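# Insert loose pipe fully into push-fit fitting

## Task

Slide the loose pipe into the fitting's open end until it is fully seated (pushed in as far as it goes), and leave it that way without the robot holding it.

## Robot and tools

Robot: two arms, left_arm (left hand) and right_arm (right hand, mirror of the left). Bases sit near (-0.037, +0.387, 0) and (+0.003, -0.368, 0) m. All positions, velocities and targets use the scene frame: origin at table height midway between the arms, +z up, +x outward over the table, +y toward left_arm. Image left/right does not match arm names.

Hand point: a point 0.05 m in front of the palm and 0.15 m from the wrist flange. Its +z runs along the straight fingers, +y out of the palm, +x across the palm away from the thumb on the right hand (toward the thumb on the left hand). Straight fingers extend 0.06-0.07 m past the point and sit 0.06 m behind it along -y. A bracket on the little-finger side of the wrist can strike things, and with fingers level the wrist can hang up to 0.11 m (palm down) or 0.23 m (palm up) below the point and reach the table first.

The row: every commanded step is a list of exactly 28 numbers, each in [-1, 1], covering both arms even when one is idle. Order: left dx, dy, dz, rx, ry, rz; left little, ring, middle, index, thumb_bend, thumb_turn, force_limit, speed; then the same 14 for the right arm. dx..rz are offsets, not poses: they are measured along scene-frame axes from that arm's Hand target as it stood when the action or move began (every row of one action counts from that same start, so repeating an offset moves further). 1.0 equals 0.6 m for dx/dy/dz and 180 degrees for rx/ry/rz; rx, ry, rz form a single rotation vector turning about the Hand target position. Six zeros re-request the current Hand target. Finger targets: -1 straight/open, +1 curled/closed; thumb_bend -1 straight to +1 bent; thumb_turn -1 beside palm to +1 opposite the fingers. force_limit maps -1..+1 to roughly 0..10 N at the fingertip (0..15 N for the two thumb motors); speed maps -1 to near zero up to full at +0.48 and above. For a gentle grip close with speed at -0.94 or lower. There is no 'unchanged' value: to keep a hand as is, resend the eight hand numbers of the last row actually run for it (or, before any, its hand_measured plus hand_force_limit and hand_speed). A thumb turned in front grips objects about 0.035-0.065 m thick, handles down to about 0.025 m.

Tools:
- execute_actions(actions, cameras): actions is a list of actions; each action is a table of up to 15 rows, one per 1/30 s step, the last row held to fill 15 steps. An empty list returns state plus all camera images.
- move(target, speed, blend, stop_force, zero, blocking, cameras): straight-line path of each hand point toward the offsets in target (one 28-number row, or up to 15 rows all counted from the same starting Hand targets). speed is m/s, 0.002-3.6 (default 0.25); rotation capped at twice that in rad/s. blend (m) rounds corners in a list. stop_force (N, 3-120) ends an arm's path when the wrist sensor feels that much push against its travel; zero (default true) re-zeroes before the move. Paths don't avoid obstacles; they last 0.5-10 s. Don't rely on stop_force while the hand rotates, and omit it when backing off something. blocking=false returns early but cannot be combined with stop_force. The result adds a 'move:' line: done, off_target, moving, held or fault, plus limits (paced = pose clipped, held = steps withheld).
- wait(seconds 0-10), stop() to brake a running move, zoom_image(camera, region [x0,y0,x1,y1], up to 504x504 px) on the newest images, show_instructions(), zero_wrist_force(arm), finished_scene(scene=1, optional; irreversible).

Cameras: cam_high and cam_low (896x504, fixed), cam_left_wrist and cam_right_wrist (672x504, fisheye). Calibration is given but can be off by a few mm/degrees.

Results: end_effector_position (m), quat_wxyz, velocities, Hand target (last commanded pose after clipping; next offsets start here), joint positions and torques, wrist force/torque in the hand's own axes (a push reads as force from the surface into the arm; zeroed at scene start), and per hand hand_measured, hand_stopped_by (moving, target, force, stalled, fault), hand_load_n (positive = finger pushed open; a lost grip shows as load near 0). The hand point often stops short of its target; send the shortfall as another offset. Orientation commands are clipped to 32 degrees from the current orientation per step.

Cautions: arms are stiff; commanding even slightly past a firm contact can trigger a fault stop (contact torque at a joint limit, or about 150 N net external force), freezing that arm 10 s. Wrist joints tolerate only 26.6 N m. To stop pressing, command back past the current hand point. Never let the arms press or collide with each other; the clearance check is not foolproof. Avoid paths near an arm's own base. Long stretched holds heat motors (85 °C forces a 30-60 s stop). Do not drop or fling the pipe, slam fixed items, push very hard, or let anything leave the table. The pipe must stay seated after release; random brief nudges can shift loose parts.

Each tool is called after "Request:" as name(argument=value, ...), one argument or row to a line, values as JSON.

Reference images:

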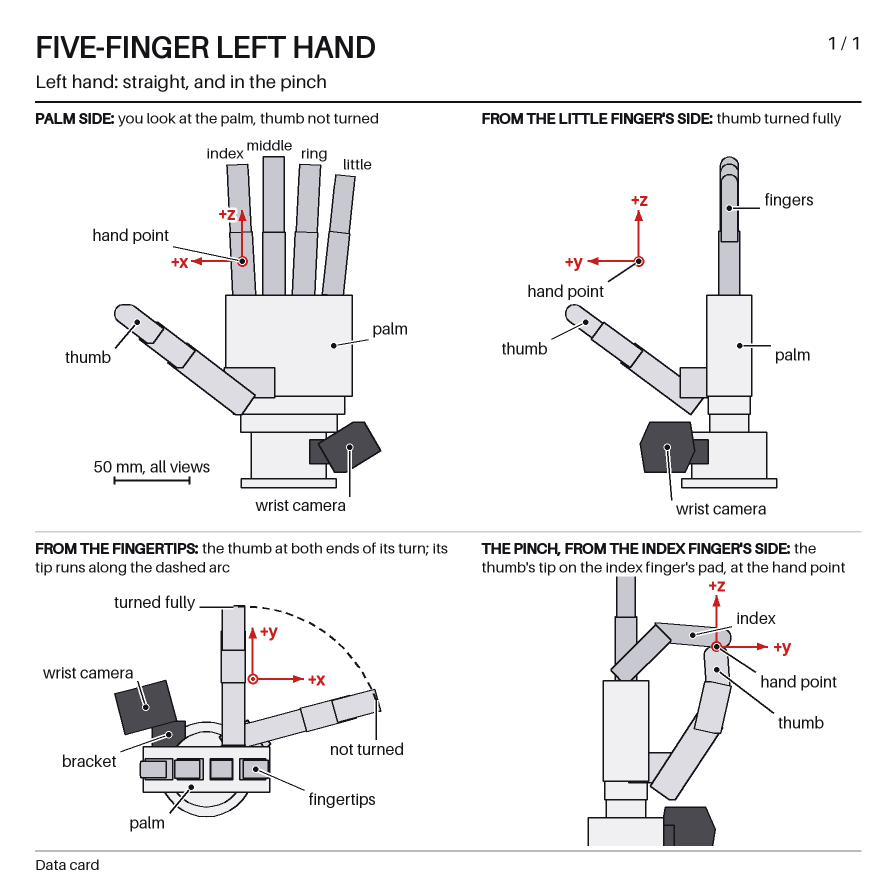

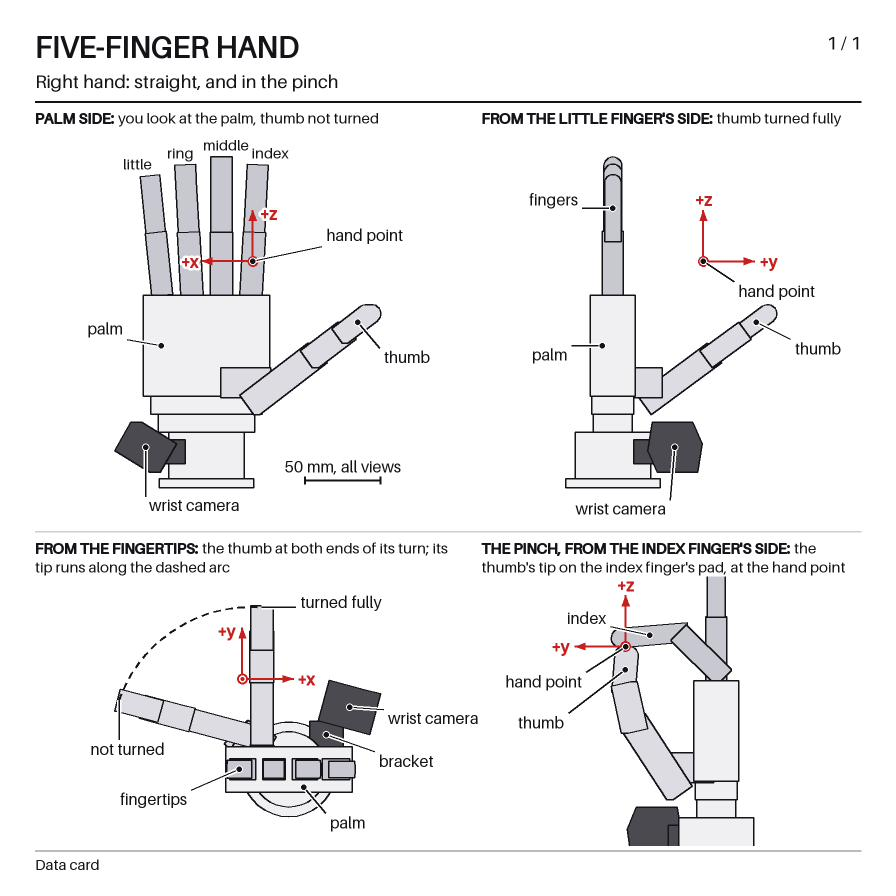

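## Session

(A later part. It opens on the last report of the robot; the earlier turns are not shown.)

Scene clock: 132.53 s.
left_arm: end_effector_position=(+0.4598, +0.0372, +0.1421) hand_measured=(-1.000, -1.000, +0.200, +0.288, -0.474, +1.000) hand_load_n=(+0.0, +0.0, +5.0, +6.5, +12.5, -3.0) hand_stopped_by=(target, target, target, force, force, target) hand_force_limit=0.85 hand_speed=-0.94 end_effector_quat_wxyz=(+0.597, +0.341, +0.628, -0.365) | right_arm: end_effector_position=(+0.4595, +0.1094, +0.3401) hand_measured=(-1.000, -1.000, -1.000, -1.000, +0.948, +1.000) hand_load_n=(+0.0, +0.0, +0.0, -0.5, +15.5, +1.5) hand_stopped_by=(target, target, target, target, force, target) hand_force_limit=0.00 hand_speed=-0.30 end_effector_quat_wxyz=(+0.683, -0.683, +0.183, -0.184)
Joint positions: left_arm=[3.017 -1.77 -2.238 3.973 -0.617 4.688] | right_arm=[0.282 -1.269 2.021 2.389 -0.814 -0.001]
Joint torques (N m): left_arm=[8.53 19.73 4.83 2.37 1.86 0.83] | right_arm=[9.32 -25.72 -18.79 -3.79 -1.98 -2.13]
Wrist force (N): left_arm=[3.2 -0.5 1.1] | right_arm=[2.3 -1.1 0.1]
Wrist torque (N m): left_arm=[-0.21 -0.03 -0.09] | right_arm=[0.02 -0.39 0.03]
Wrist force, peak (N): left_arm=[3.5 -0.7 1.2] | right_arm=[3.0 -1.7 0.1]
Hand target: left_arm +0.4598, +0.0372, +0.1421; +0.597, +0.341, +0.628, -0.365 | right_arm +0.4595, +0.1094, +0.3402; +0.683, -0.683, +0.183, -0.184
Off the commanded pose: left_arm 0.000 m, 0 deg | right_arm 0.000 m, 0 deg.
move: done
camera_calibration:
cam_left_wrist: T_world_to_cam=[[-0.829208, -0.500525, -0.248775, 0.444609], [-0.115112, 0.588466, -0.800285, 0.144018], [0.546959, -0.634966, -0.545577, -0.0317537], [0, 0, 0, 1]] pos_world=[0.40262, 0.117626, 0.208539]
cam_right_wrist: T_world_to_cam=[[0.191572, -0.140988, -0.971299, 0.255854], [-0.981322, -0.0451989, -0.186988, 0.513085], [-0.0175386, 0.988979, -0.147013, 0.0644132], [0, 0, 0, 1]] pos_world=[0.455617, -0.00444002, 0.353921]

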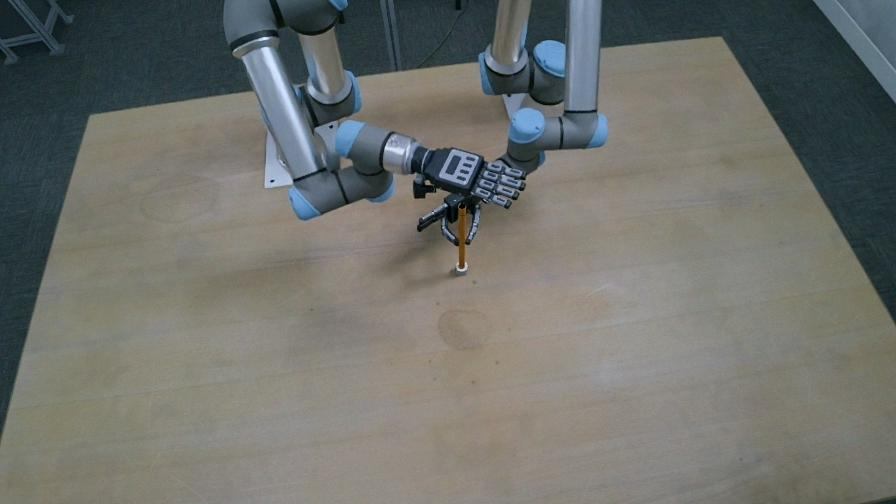

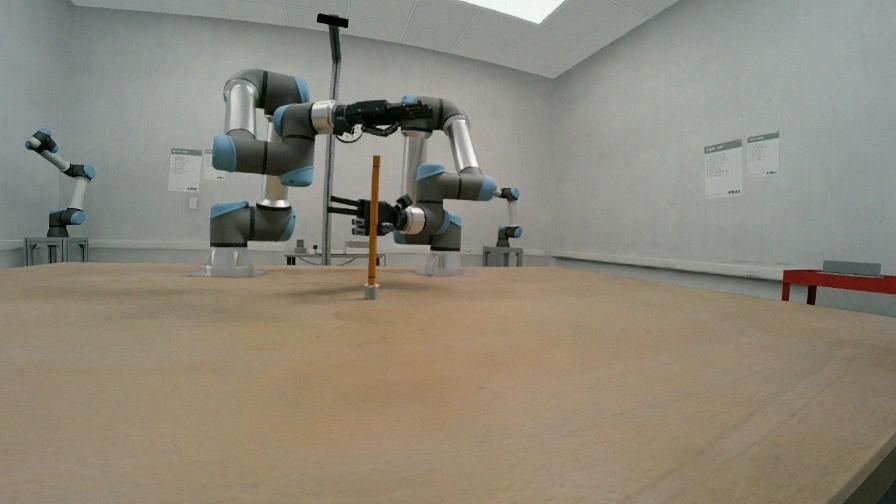

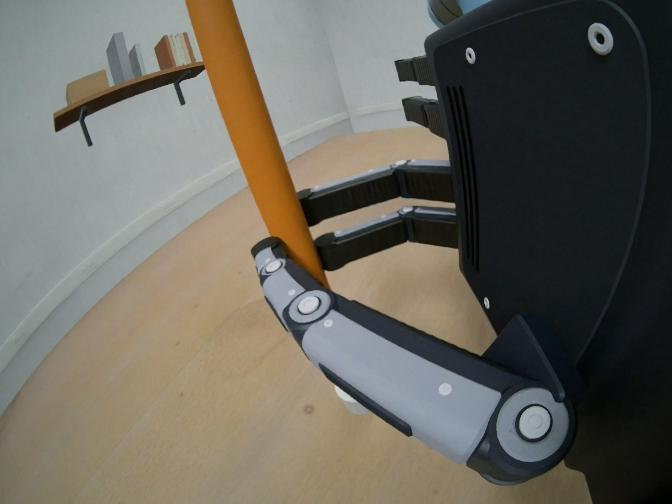

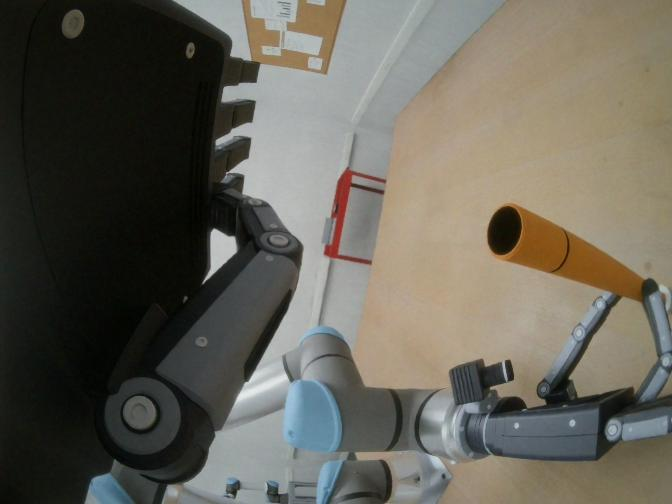

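Request:
move(
  target=[
    [0,0,0,0,0,0,-1,-1,0.2,0.45,0.45,1,0.85,-0.94,0,0,-0.11,0,0,0,-1,-1,-1,-1,1,1,0.0,-0.3],
    [0,0,0,0,0,0,-1,-1,0.2,0.45,0.45,1,0.85,-0.94,0,0,-0.165,0,0,0,-1,-1,-1,-1,1,1,0.0,-0.3],
  ],
  speed=[0.12, 0.025],
  stop_force=8,
  cameras=["all"],
)

Request:
zoom_image(
  camera="cam_high",
  region=[400, 130, 540, 285],
)

Request:
zoom_image(
  camera="cam_low",
  region=[300, 100, 460, 310],
)

Scene clock: 135.37 s.
left_arm: end_effector_position=(+0.4598, +0.0372, +0.1421) hand_measured=(-1.000, -1.000, +0.200, +0.288, -0.474, +1.000) hand_load_n=(+0.0, +0.0, +5.5, +6.0, +12.0, +0.0) hand_stopped_by=(target, target, target, force, force, target) hand_force_limit=0.85 hand_speed=-0.94 end_effector_quat_wxyz=(+0.597, +0.341, +0.628, -0.365) | right_arm: end_effector_position=(+0.4595, +0.1094, +0.2572) hand_measured=(-1.000, -1.000, -1.000, -1.000, +0.948, +1.000) hand_load_n=(+0.0, +0.0, +0.0, +0.0, +15.5, +1.5) hand_stopped_by=(target, target, target, target, force, target) hand_force_limit=0.00 hand_speed=-0.30 end_effector_quat_wxyz=(+0.683, -0.683, +0.183, -0.184)
Joint positions: left_arm=[3.017 -1.77 -2.238 3.973 -0.617 4.688] | right_arm=[0.282 -1.102 2.075 2.168 -0.815 -0.001]
Joint torques (N m): left_arm=[7.64 26.46 14.03 3.48 0.69 0.62] | right_arm=[-3.7 -30.65 -24.88 -3.59 0.95 -1.39]
Wrist force (N): left_arm=[3.3 -0.6 1.1] | right_arm=[2.7 -1.8 0.2]
Wrist torque (N m): left_arm=[-0.21 -0.04 -0.07] | right_arm=[-0.12 -0.41 -0.02]
Wrist force, peak (N): left_arm=[9.8 -1.5 1.6] | right_arm=[2.3 -26.9 0.5]
Hand target: left_arm +0.4598, +0.0372, +0.1421; +0.597, +0.341, +0.628, -0.365 | right_arm +0.4595, +0.1094, +0.2572; +0.683, -0.683, +0.183, -0.184 (not the last commanded pose)
Off the commanded pose: left_arm 0.000 m, 0 deg | right_arm 0.016 m, 0 deg.
move: contact (right_arm); path passed 1 of 2 targets
camera_calibration:
cam_left_wrist: T_world_to_cam=[[-0.829208, -0.500525, -0.248775, 0.444609], [-0.115112, 0.588466, -0.800285, 0.144018], [0.546959, -0.634966, -0.545577, -0.0317537], [0, 0, 0, 1]] pos_world=[0.40262, 0.117626, 0.208539]
cam_right_wrist: T_world_to_cam=[[0.191574, -0.141007, -0.971296, 0.175346], [-0.981323, -0.045102, -0.187004, 0.497594], [-0.0174386, 0.988981, -0.147014, 0.0520813], [0, 0, 0, 1]] pos_world=[0.455617, -0.00433996, 0.271021]

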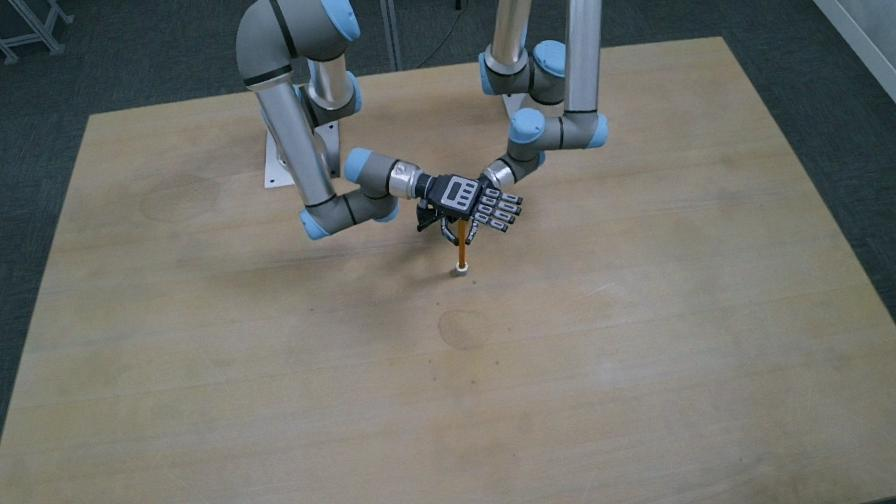

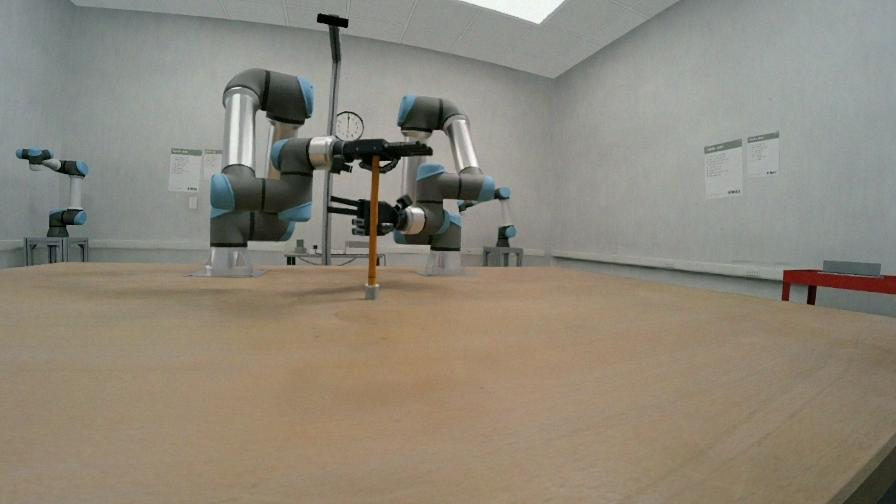

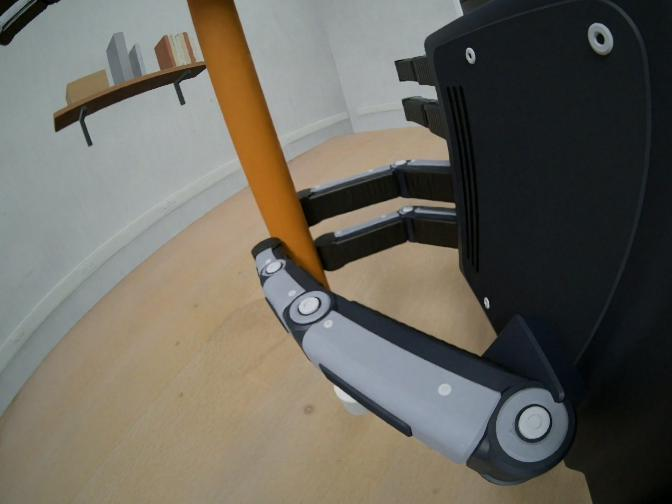

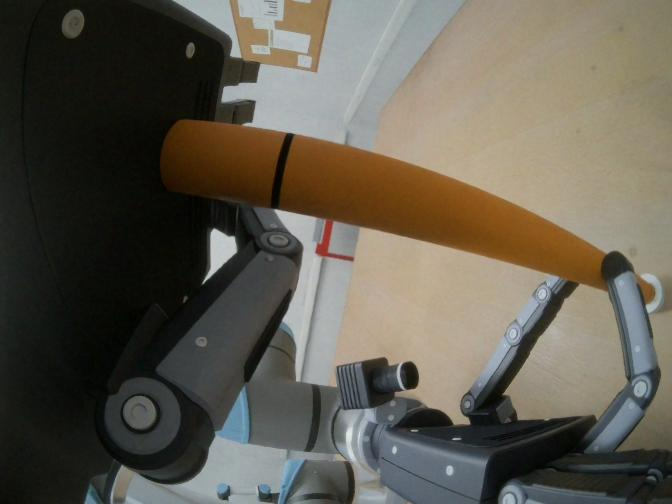

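Scaled by 3.252 from the camera's 896x504 image, which has a finer 1280x720 frame.

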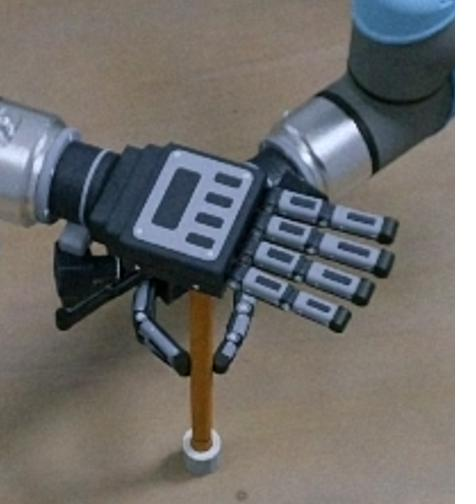

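Scaled by 2.400 from the camera's 896x504 image, which has a finer 1280x720 frame.

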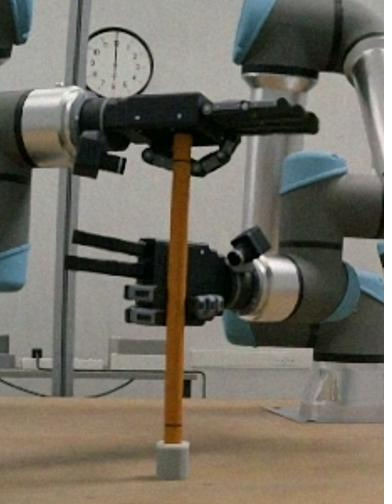

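Request:
move(
  target=[0,0,-0.03,0,0,0,-1,-1,0.2,0.45,0.45,1,0.85,-0.94,0,0,-0.0317,0,0,0,-1,-1,-1,-1,1,1,0.0,-0.3],
  speed=0.015,
  stop_force=45,
  cameras=["all"],
)

Request:
zoom_image(
  camera="cam_high",
  region=[440, 210, 490, 285],
)

Request:
zoom_image(
  camera="cam_low",
  region=[300, 130, 450, 310],
)

Scene clock: 137.87 s.
left_arm: end_effector_position=(+0.4597, +0.0372, +0.1241) hand_measured=(-1.000, -1.000, +0.200, +0.288, -0.474, +1.000) hand_load_n=(+0.0, +0.0, +5.5, +4.5, +12.5, -4.5) hand_stopped_by=(target, target, target, force, force, target) hand_force_limit=0.85 hand_speed=-0.94 end_effector_quat_wxyz=(+0.597, +0.341, +0.628, -0.365) | right_arm: end_effector_position=(+0.4595, +0.1094, +0.2393) hand_measured=(-1.000, -1.000, -1.000, -1.000, +0.948, +1.000) hand_load_n=(+0.0, -0.5, +0.0, +0.0, +15.5, +1.5) hand_stopped_by=(target, target, target, target, force, target) hand_force_limit=0.00 hand_speed=-0.30 end_effector_quat_wxyz=(+0.683, -0.683, +0.183, -0.184)
Joint positions: left_arm=[3.017 -1.812 -2.253 4.031 -0.617 4.688] | right_arm=[0.282 -1.062 2.081 2.121 -0.815 -0.001]
Joint torques (N m): left_arm=[6.95 22.26 11.97 -3.93 -2.01 -2.46] | right_arm=[-1.51 -12.4 1.21 4.26 0.15 -0.73]
Wrist force (N): left_arm=[-11.5 -1.1 -0.4] | right_arm=[3.0 -48.1 -0.7]
Wrist torque (N m): left_arm=[-0.24 0.14 0.04] | right_arm=[-2.70 -0.40 -1.78]
Wrist force, peak (N): left_arm=[-11.2 -6.1 -2.6] | right_arm=[4.6 -66.0 0.5]
Hand target: left_arm +0.4598, +0.0372, +0.1241; +0.597, +0.341, +0.628, -0.365 | right_arm +0.4595, +0.1094, +0.2393; +0.683, -0.683, +0.183, -0.184 (not the last commanded pose)
Off the commanded pose: left_arm 0.000 m, 0 deg | right_arm 0.001 m, 0 deg.
move: contact (right_arm)
camera_calibration:
cam_left_wrist: T_world_to_cam=[[-0.829211, -0.50051, -0.248795, 0.440135], [-0.11509, 0.588479, -0.800279, 0.129602], [0.546959, -0.634966, -0.545577, -0.0415743], [0, 0, 0, 1]] pos_world=[0.40262, 0.117626, 0.190539]
cam_right_wrist: T_world_to_cam=[[0.191877, -0.140898, -0.971252, 0.157713], [-0.981264, -0.0451313, -0.187307, 0.494278], [-0.0174426, 0.988995, -0.146918, 0.0494125], [0, 0, 0, 1]] pos_world=[0.455618, -0.00433974, 0.253021]

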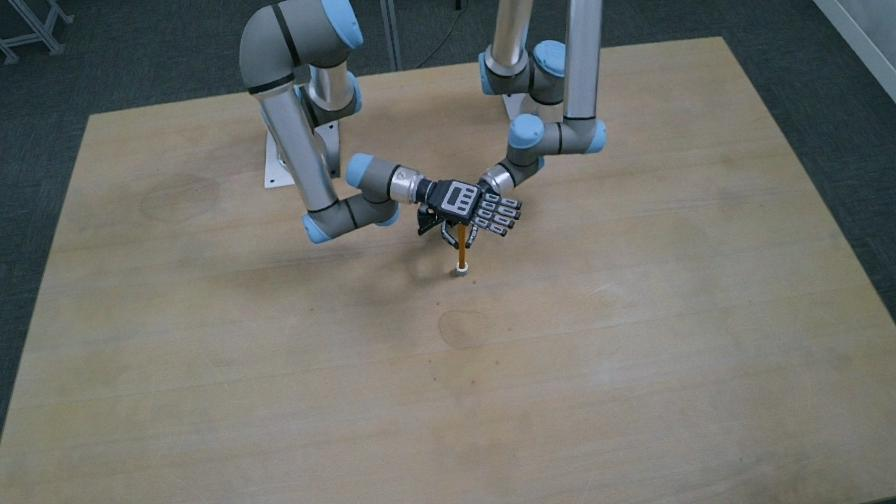

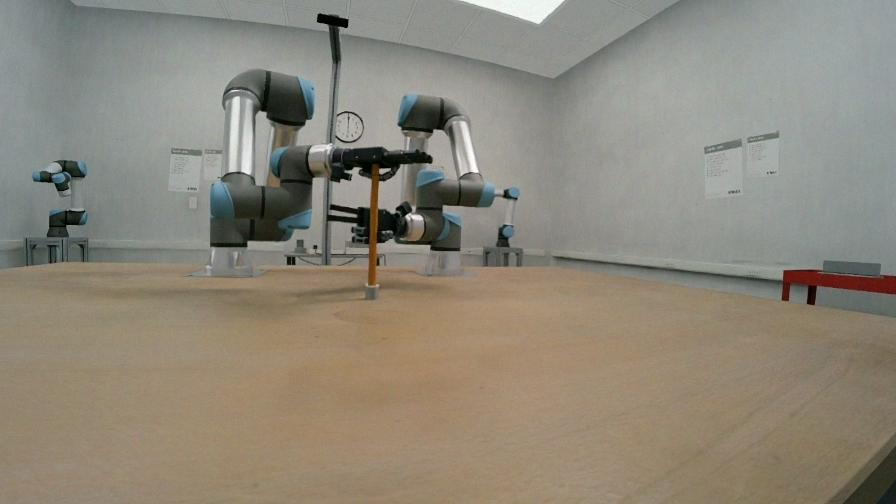

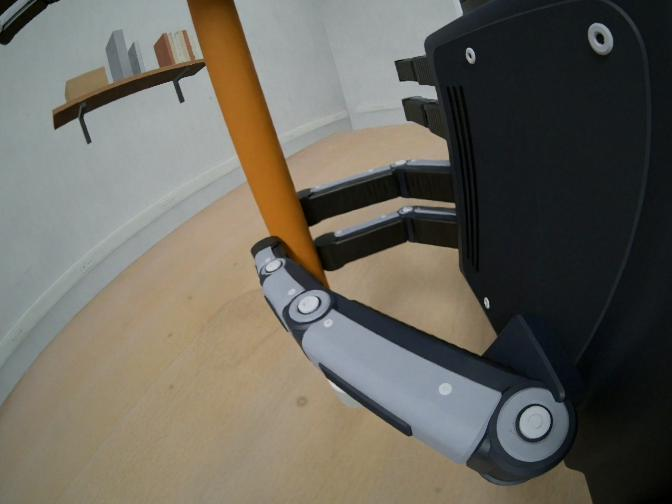

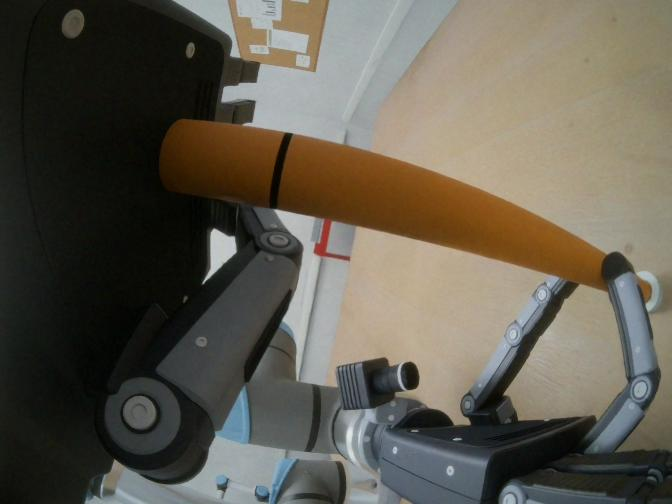

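Scaled by 6.720 from the camera's 896x504 image, which has a finer 1280x720 frame.

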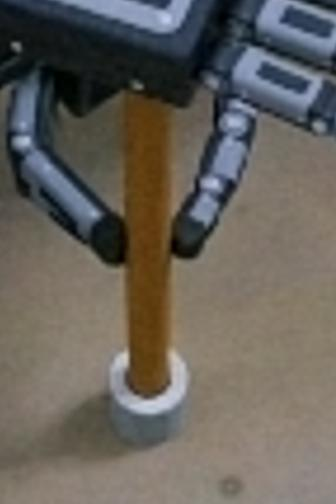

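Scaled by 2.800 from the camera's 896x504 image, which has a finer 1280x720 frame.

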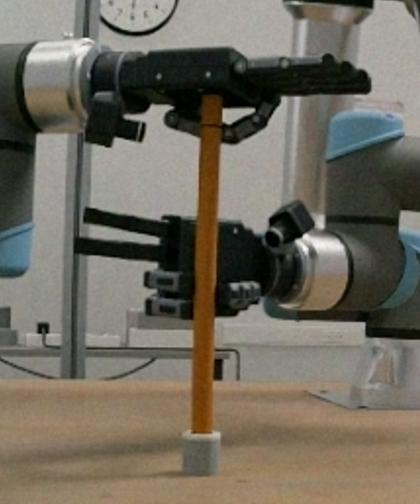

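Request:
zoom_image(
  camera="cam_low",
  region=[355, 265, 390, 305],
)

Request:
zoom_image(
  camera="cam_high",
  region=[450, 250, 475, 280],
)

Scaled by 12.600 from the camera's 896x504 image, which has a finer 1280x720 frame.

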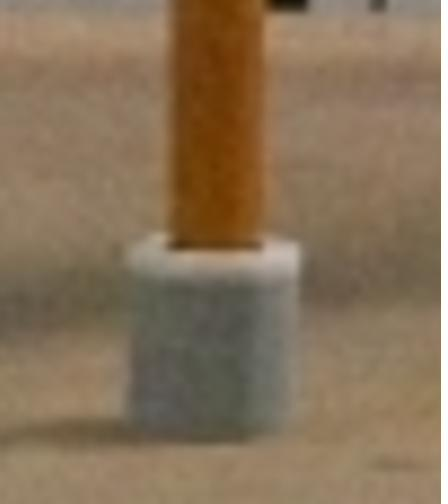

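Scaled by 16.800 from the camera's 896x504 image, which has a finer 1280x720 frame.

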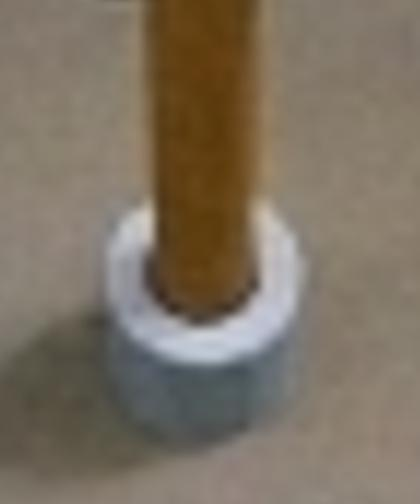

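Request:
move(
  target=[0,0,-0.0,0,0,0,-1,-1,0.2,0.45,0.45,1,0.85,-0.94,0,0,-0.006,0,0,0,-1,-1,-1,-1,1,1,0.0,-0.3],
  speed=0.005,
  stop_force=25,
  cameras=["cam_low", "cam_high"],
)

Request:
zoom_image(
  camera="cam_low",
  region=[355, 265, 390, 305],
)

Request:
zoom_image(
  camera="cam_high",
  region=[450, 250, 475, 280],
)

Scene clock: 139.20 s.
left_arm: end_effector_position=(+0.4598, +0.0372, +0.1241) hand_measured=(-1.000, -1.000, +0.200, +0.288, -0.474, +1.000) hand_load_n=(+0.0, +0.0, +5.5, +4.5, +12.5, -4.5) hand_stopped_by=(target, target, target, force, force, target) hand_force_limit=0.85 hand_speed=-0.94 end_effector_quat_wxyz=(+0.597, +0.341, +0.628, -0.365) | right_arm: end_effector_position=(+0.4595, +0.1094, +0.2388) hand_measured=(-1.000, -1.000, -1.000, -1.000, +0.948, +1.000) hand_load_n=(-0.5, +0.0, +0.0, +0.0, +15.5, +1.5) hand_stopped_by=(target, target, target, target, force, target) hand_force_limit=0.00 hand_speed=-0.30 end_effector_quat_wxyz=(+0.683, -0.682, +0.183, -0.185)
Joint positions: left_arm=[3.017 -1.812 -2.253 4.031 -0.617 4.688] | right_arm=[0.282 -1.06 2.081 2.118 -0.815 -0.001]
Joint torques (N m): left_arm=[6.33 22.68 17.22 -2.32 -1.98 -2.94] | right_arm=[-1.09 -3.06 4.03 12.08 0.09 0.31]
Wrist force (N): left_arm=[-10.8 -4.5 -1.0] | right_arm=[4.2 -72.7 0.5]
Wrist torque (N m): left_arm=[-0.37 0.11 0.09] | right_arm=[-3.89 -0.51 -2.70]
Wrist force, peak (N): left_arm=[-10.9 -4.4 -1.1] | right_arm=[4.2 -81.6 0.4]
Hand target: left_arm +0.4598, +0.0372, +0.1241; +0.597, +0.341, +0.628, -0.365 | right_arm +0.4595, +0.1094, +0.2388; +0.683, -0.683, +0.183, -0.184 (not the last commanded pose)
Off the commanded pose: left_arm 0.000 m, 0 deg | right_arm 0.003 m, 0 deg.
move: contact (right_arm)
Images, in order (width x height): cam_high 896x504, cam_low 896x504.

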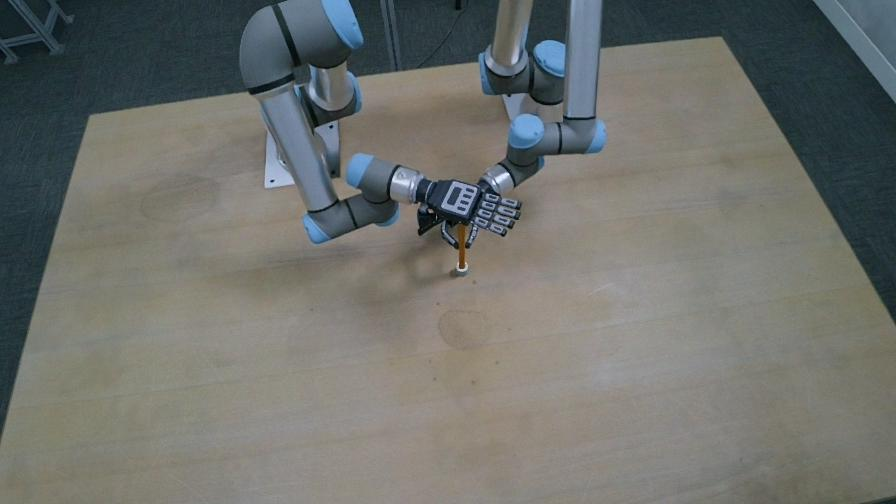

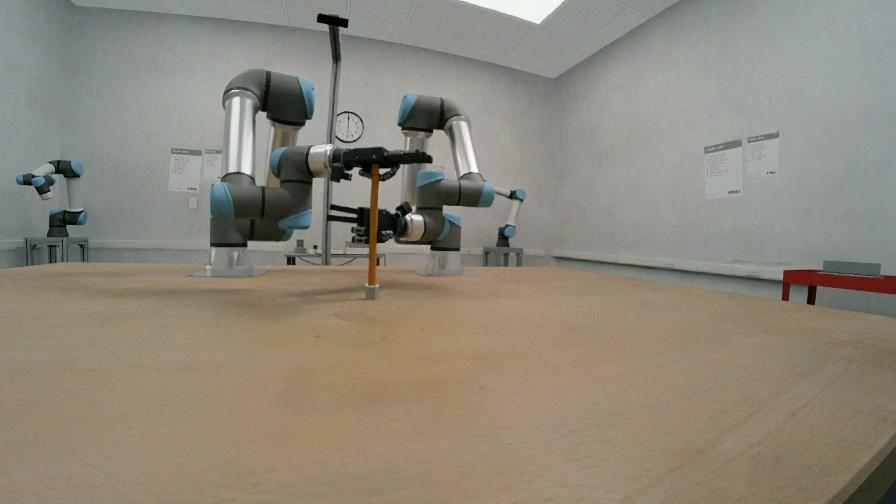

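Scaled by 12.600 from the camera's 896x504 image, which has a finer 1280x720 frame.

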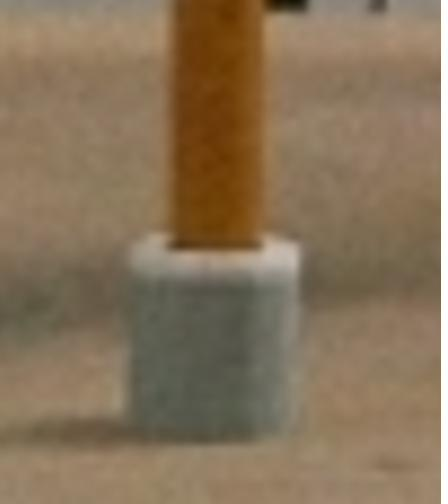

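Scaled by 16.800 from the camera's 896x504 image, which has a finer 1280x720 frame.

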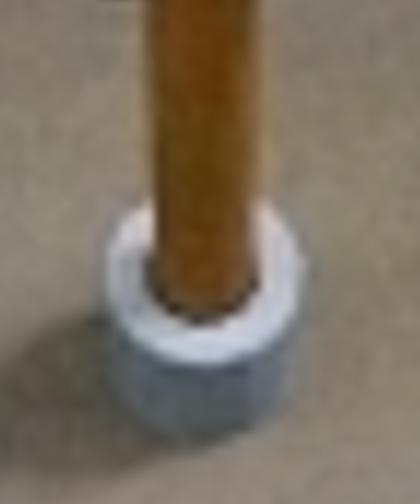

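Request:
move(
  target=[
    [0,0,0.0,0,0,0,-1,-1,0.2,0.45,0.45,1,0.85,-0.94,0,0,0.12,0,0,0,-1,-1,-1,-1,1,1,0.0,-0.3],
    [0,0,0.08,0,0,0,-1,-1,0.2,0.45,0.45,1,0.85,-0.94,-0.03,-0.6,0.15,0,0,0,-1,-1,-1,-1,1,1,0.0,-0.3],
  ],
  speed=[0.15, 0.3],
  blend=0.02,
  cameras=["cam_low", "cam_high"],
)

Request:
zoom_image(
  camera="cam_low",
  region=[320, 150, 420, 310],
)

Scene clock: 141.93 s.
left_arm: end_effector_position=(+0.4598, +0.0372, +0.1721) hand_measured=(-1.000, -1.000, +0.200, +0.288, -0.474, +1.000) hand_load_n=(+0.0, +0.0, +5.5, +6.0, +12.0, -2.5) hand_stopped_by=(target, target, target, force, force, target) hand_force_limit=0.85 hand_speed=-0.94 end_effector_quat_wxyz=(+0.597, +0.341, +0.627, -0.365) | right_arm: end_effector_position=(+0.4415, -0.2505, +0.3288) hand_measured=(-1.000, -1.000, -1.000, -1.000, +0.948, +1.000) hand_load_n=(+0.0, +0.0, +0.0, +0.0, +15.5, +1.5) hand_stopped_by=(target, target, target, target, force, target) hand_force_limit=0.00 hand_speed=-0.30 end_effector_quat_wxyz=(+0.683, -0.683, +0.183, -0.184)
Joint positions: left_arm=[3.017 -1.705 -2.207 3.878 -0.617 4.688] | right_arm=[-0.714 -1.404 2.247 2.307 0.182 -0.01]
Joint torques (N m): left_arm=[0.08 15.19 5.09 3.37 -1.33 2.17] | right_arm=[-10.96 -23.8 -13.26 -2.3 2.1 2.26]
Wrist force (N): left_arm=[2.7 -0.9 0.8] | right_arm=[1.8 -2.4 0.2]
Wrist torque (N m): left_arm=[-0.25 0.08 -0.07] | right_arm=[-0.23 -0.29 0.01]
Wrist force, peak (N): left_arm=[-10.8 -4.6 -1.2] | right_arm=[4.1 -72.5 0.5]
Hand target: left_arm +0.4598, +0.0372, +0.1721; +0.597, +0.341, +0.628, -0.365 | right_arm +0.4415, -0.2506, +0.3288; +0.683, -0.683, +0.183, -0.184
Off the commanded pose: left_arm 0.000 m, 0 deg | right_arm 0.000 m, 0 deg.
move: done
Images, in order (width x height): cam_high 896x504, cam_low 896x504.

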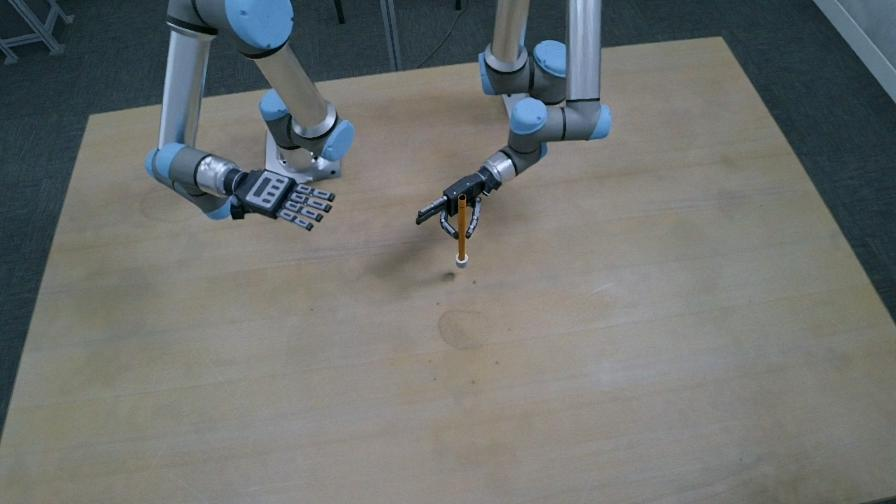

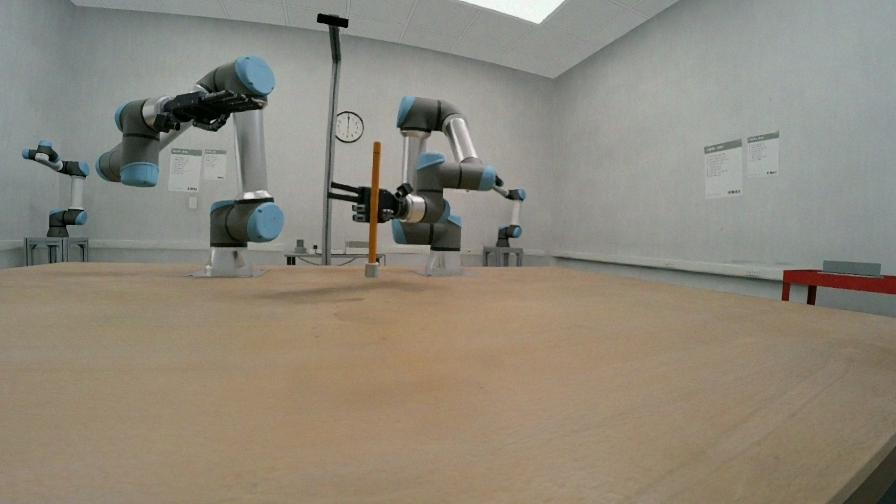

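Scaled by 3.150 from the camera's 896x504 image, which has a finer 1280x720 frame.

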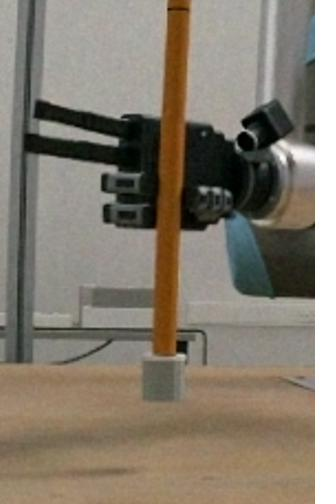

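Request:
move(
  target=[
    [0,0.02,0.0,-0.0509,0.2484,0.0802,-1,-1,0.2,0.45,0.45,1,0.85,-0.94,0,0,0,0,0,0,-1,-1,-1,-1,1,1,0.0,-0.3],
    [0,0.04,-0.16,-0.1017,0.4968,0.1604,-1,-1,0.2,0.45,0.45,1,0.85,-0.94,0,0,0,0,0,0,-1,-1,-1,-1,1,1,0.0,-0.3],
  ],
  speed=0.25,
  blend=0.02,
  cameras=["all"],
)

Request:
zoom_image(
  camera="cam_low",
  region=[280, 180, 480, 310],
)

Request:
zoom_image(
  camera="cam_high",
  region=[380, 170, 540, 290],
)

Scene clock: 146.03 s.
left_arm: end_effector_position=(+0.4598, +0.0613, +0.0761) hand_measured=(-1.000, -1.000, +0.200, +0.288, -0.474, +1.000) hand_load_n=(+0.0, +0.0, +5.5, +6.0, +12.0, -2.5) hand_stopped_by=(target, target, target, force, force, target) hand_force_limit=0.85 hand_speed=-0.94 end_effector_quat_wxyz=(+0.096, -0.250, +0.859, -0.436) | right_arm: end_effector_position=(+0.4415, -0.2506, +0.3288) hand_measured=(-1.000, -1.000, -1.000, -1.000, +0.948, +1.000) hand_load_n=(+0.0, +0.0, +0.0, +0.0, +15.5, +1.5) hand_stopped_by=(target, target, target, target, force, target) hand_force_limit=0.00 hand_speed=-0.30 end_effector_quat_wxyz=(+0.683, -0.683, +0.183, -0.184)
Joint positions: left_arm=[3.041 -2.073 -1.616 2.74 -0.831 3.831] | right_arm=[-0.715 -1.404 2.247 2.307 0.182 -0.01]
Joint torques (N m): left_arm=[-8.29 30.41 9.15 -0.57 -1.02 0.04] | right_arm=[-9.5 -18.75 -25.01 -2.34 1.44 2.39]
Wrist force (N): left_arm=[0.2 2.0 1.1] | right_arm=[1.9 -2.4 0.1]
Wrist torque (N m): left_arm=[0.14 -0.01 0.06] | right_arm=[-0.21 -0.30 0.00]
Wrist force, peak (N): left_arm=[3.2 -0.8 0.7] | right_arm=[2.0 -2.6 0.3]
Hand target: left_arm +0.4598, +0.0612, +0.0761; +0.096, -0.250, +0.859, -0.436 | right_arm +0.4415, -0.2506, +0.3288; +0.683, -0.683, +0.183, -0.184
Off the commanded pose: left_arm 0.000 m, 0 deg | right_arm 0.000 m, 0 deg.
move: done
camera_calibration:
cam_left_wrist: T_world_to_cam=[[0.0823678, -0.640678, 0.763379, -0.0473223], [-0.978402, 0.0937331, 0.184236, 0.429459], [-0.18959, -0.762067, -0.619121, 0.299634], [0, 0, 0, 1]] pos_world=[0.480889, 0.157768, 0.142513]
cam_right_wrist: T_world_to_cam=[[0.192643, -0.140713, -0.971128, 0.19706], [-0.981117, -0.0450206, -0.188101, 0.477382], [-0.0172525, 0.989026, -0.146729, 0.418149], [0, 0, 0, 1]] pos_world=[0.43762, -0.364339, 0.342521]

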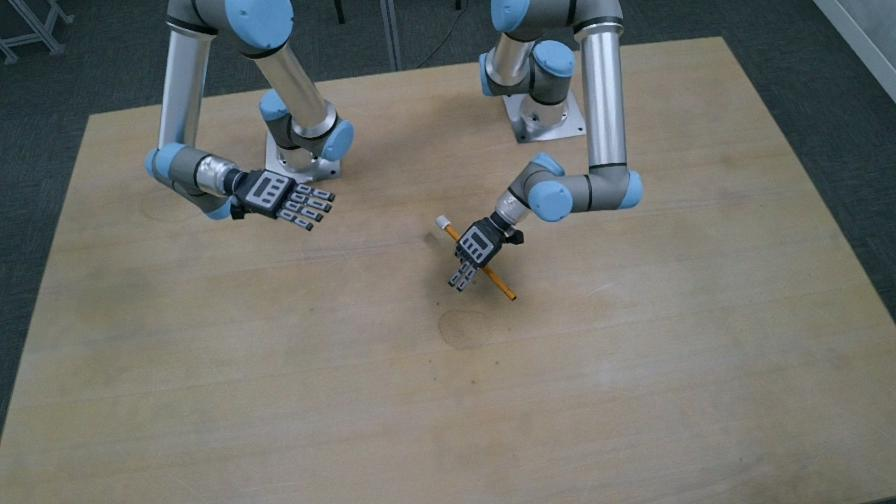

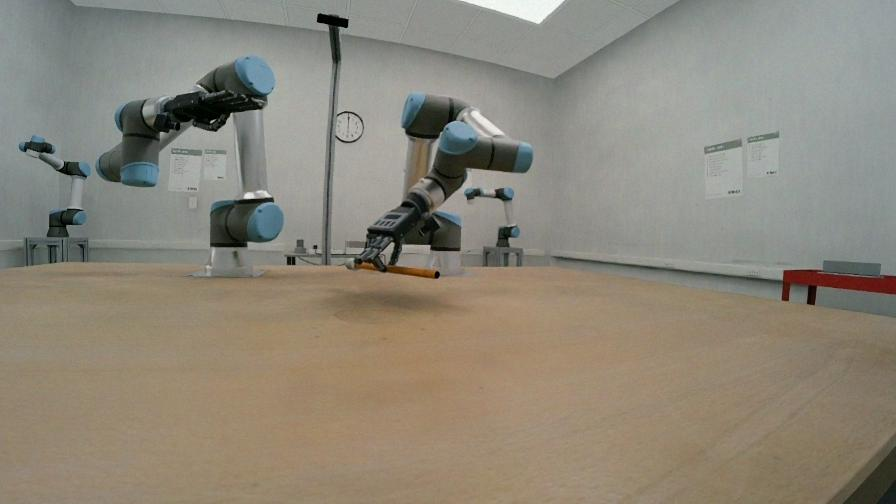

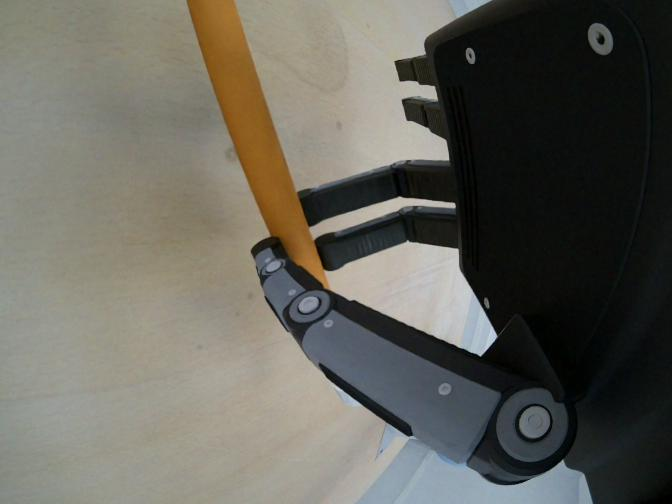

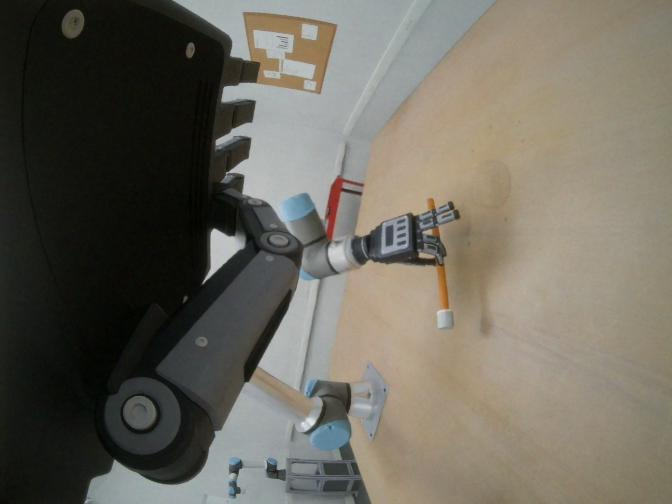

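Scaled by 2.520 from the camera's 896x504 image, which has a finer 1280x720 frame.

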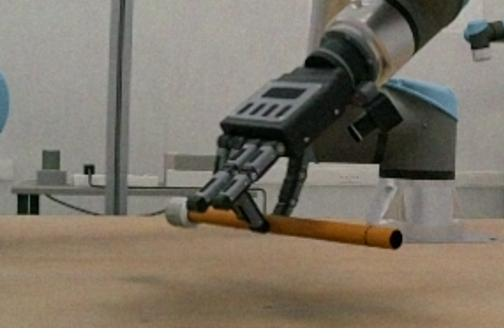

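Scaled by 3.150 from the camera's 896x504 image, which has a finer 1280x720 frame.

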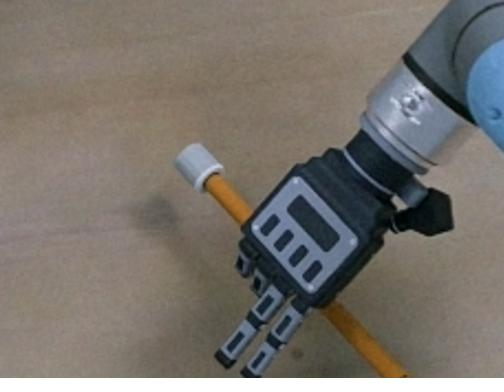

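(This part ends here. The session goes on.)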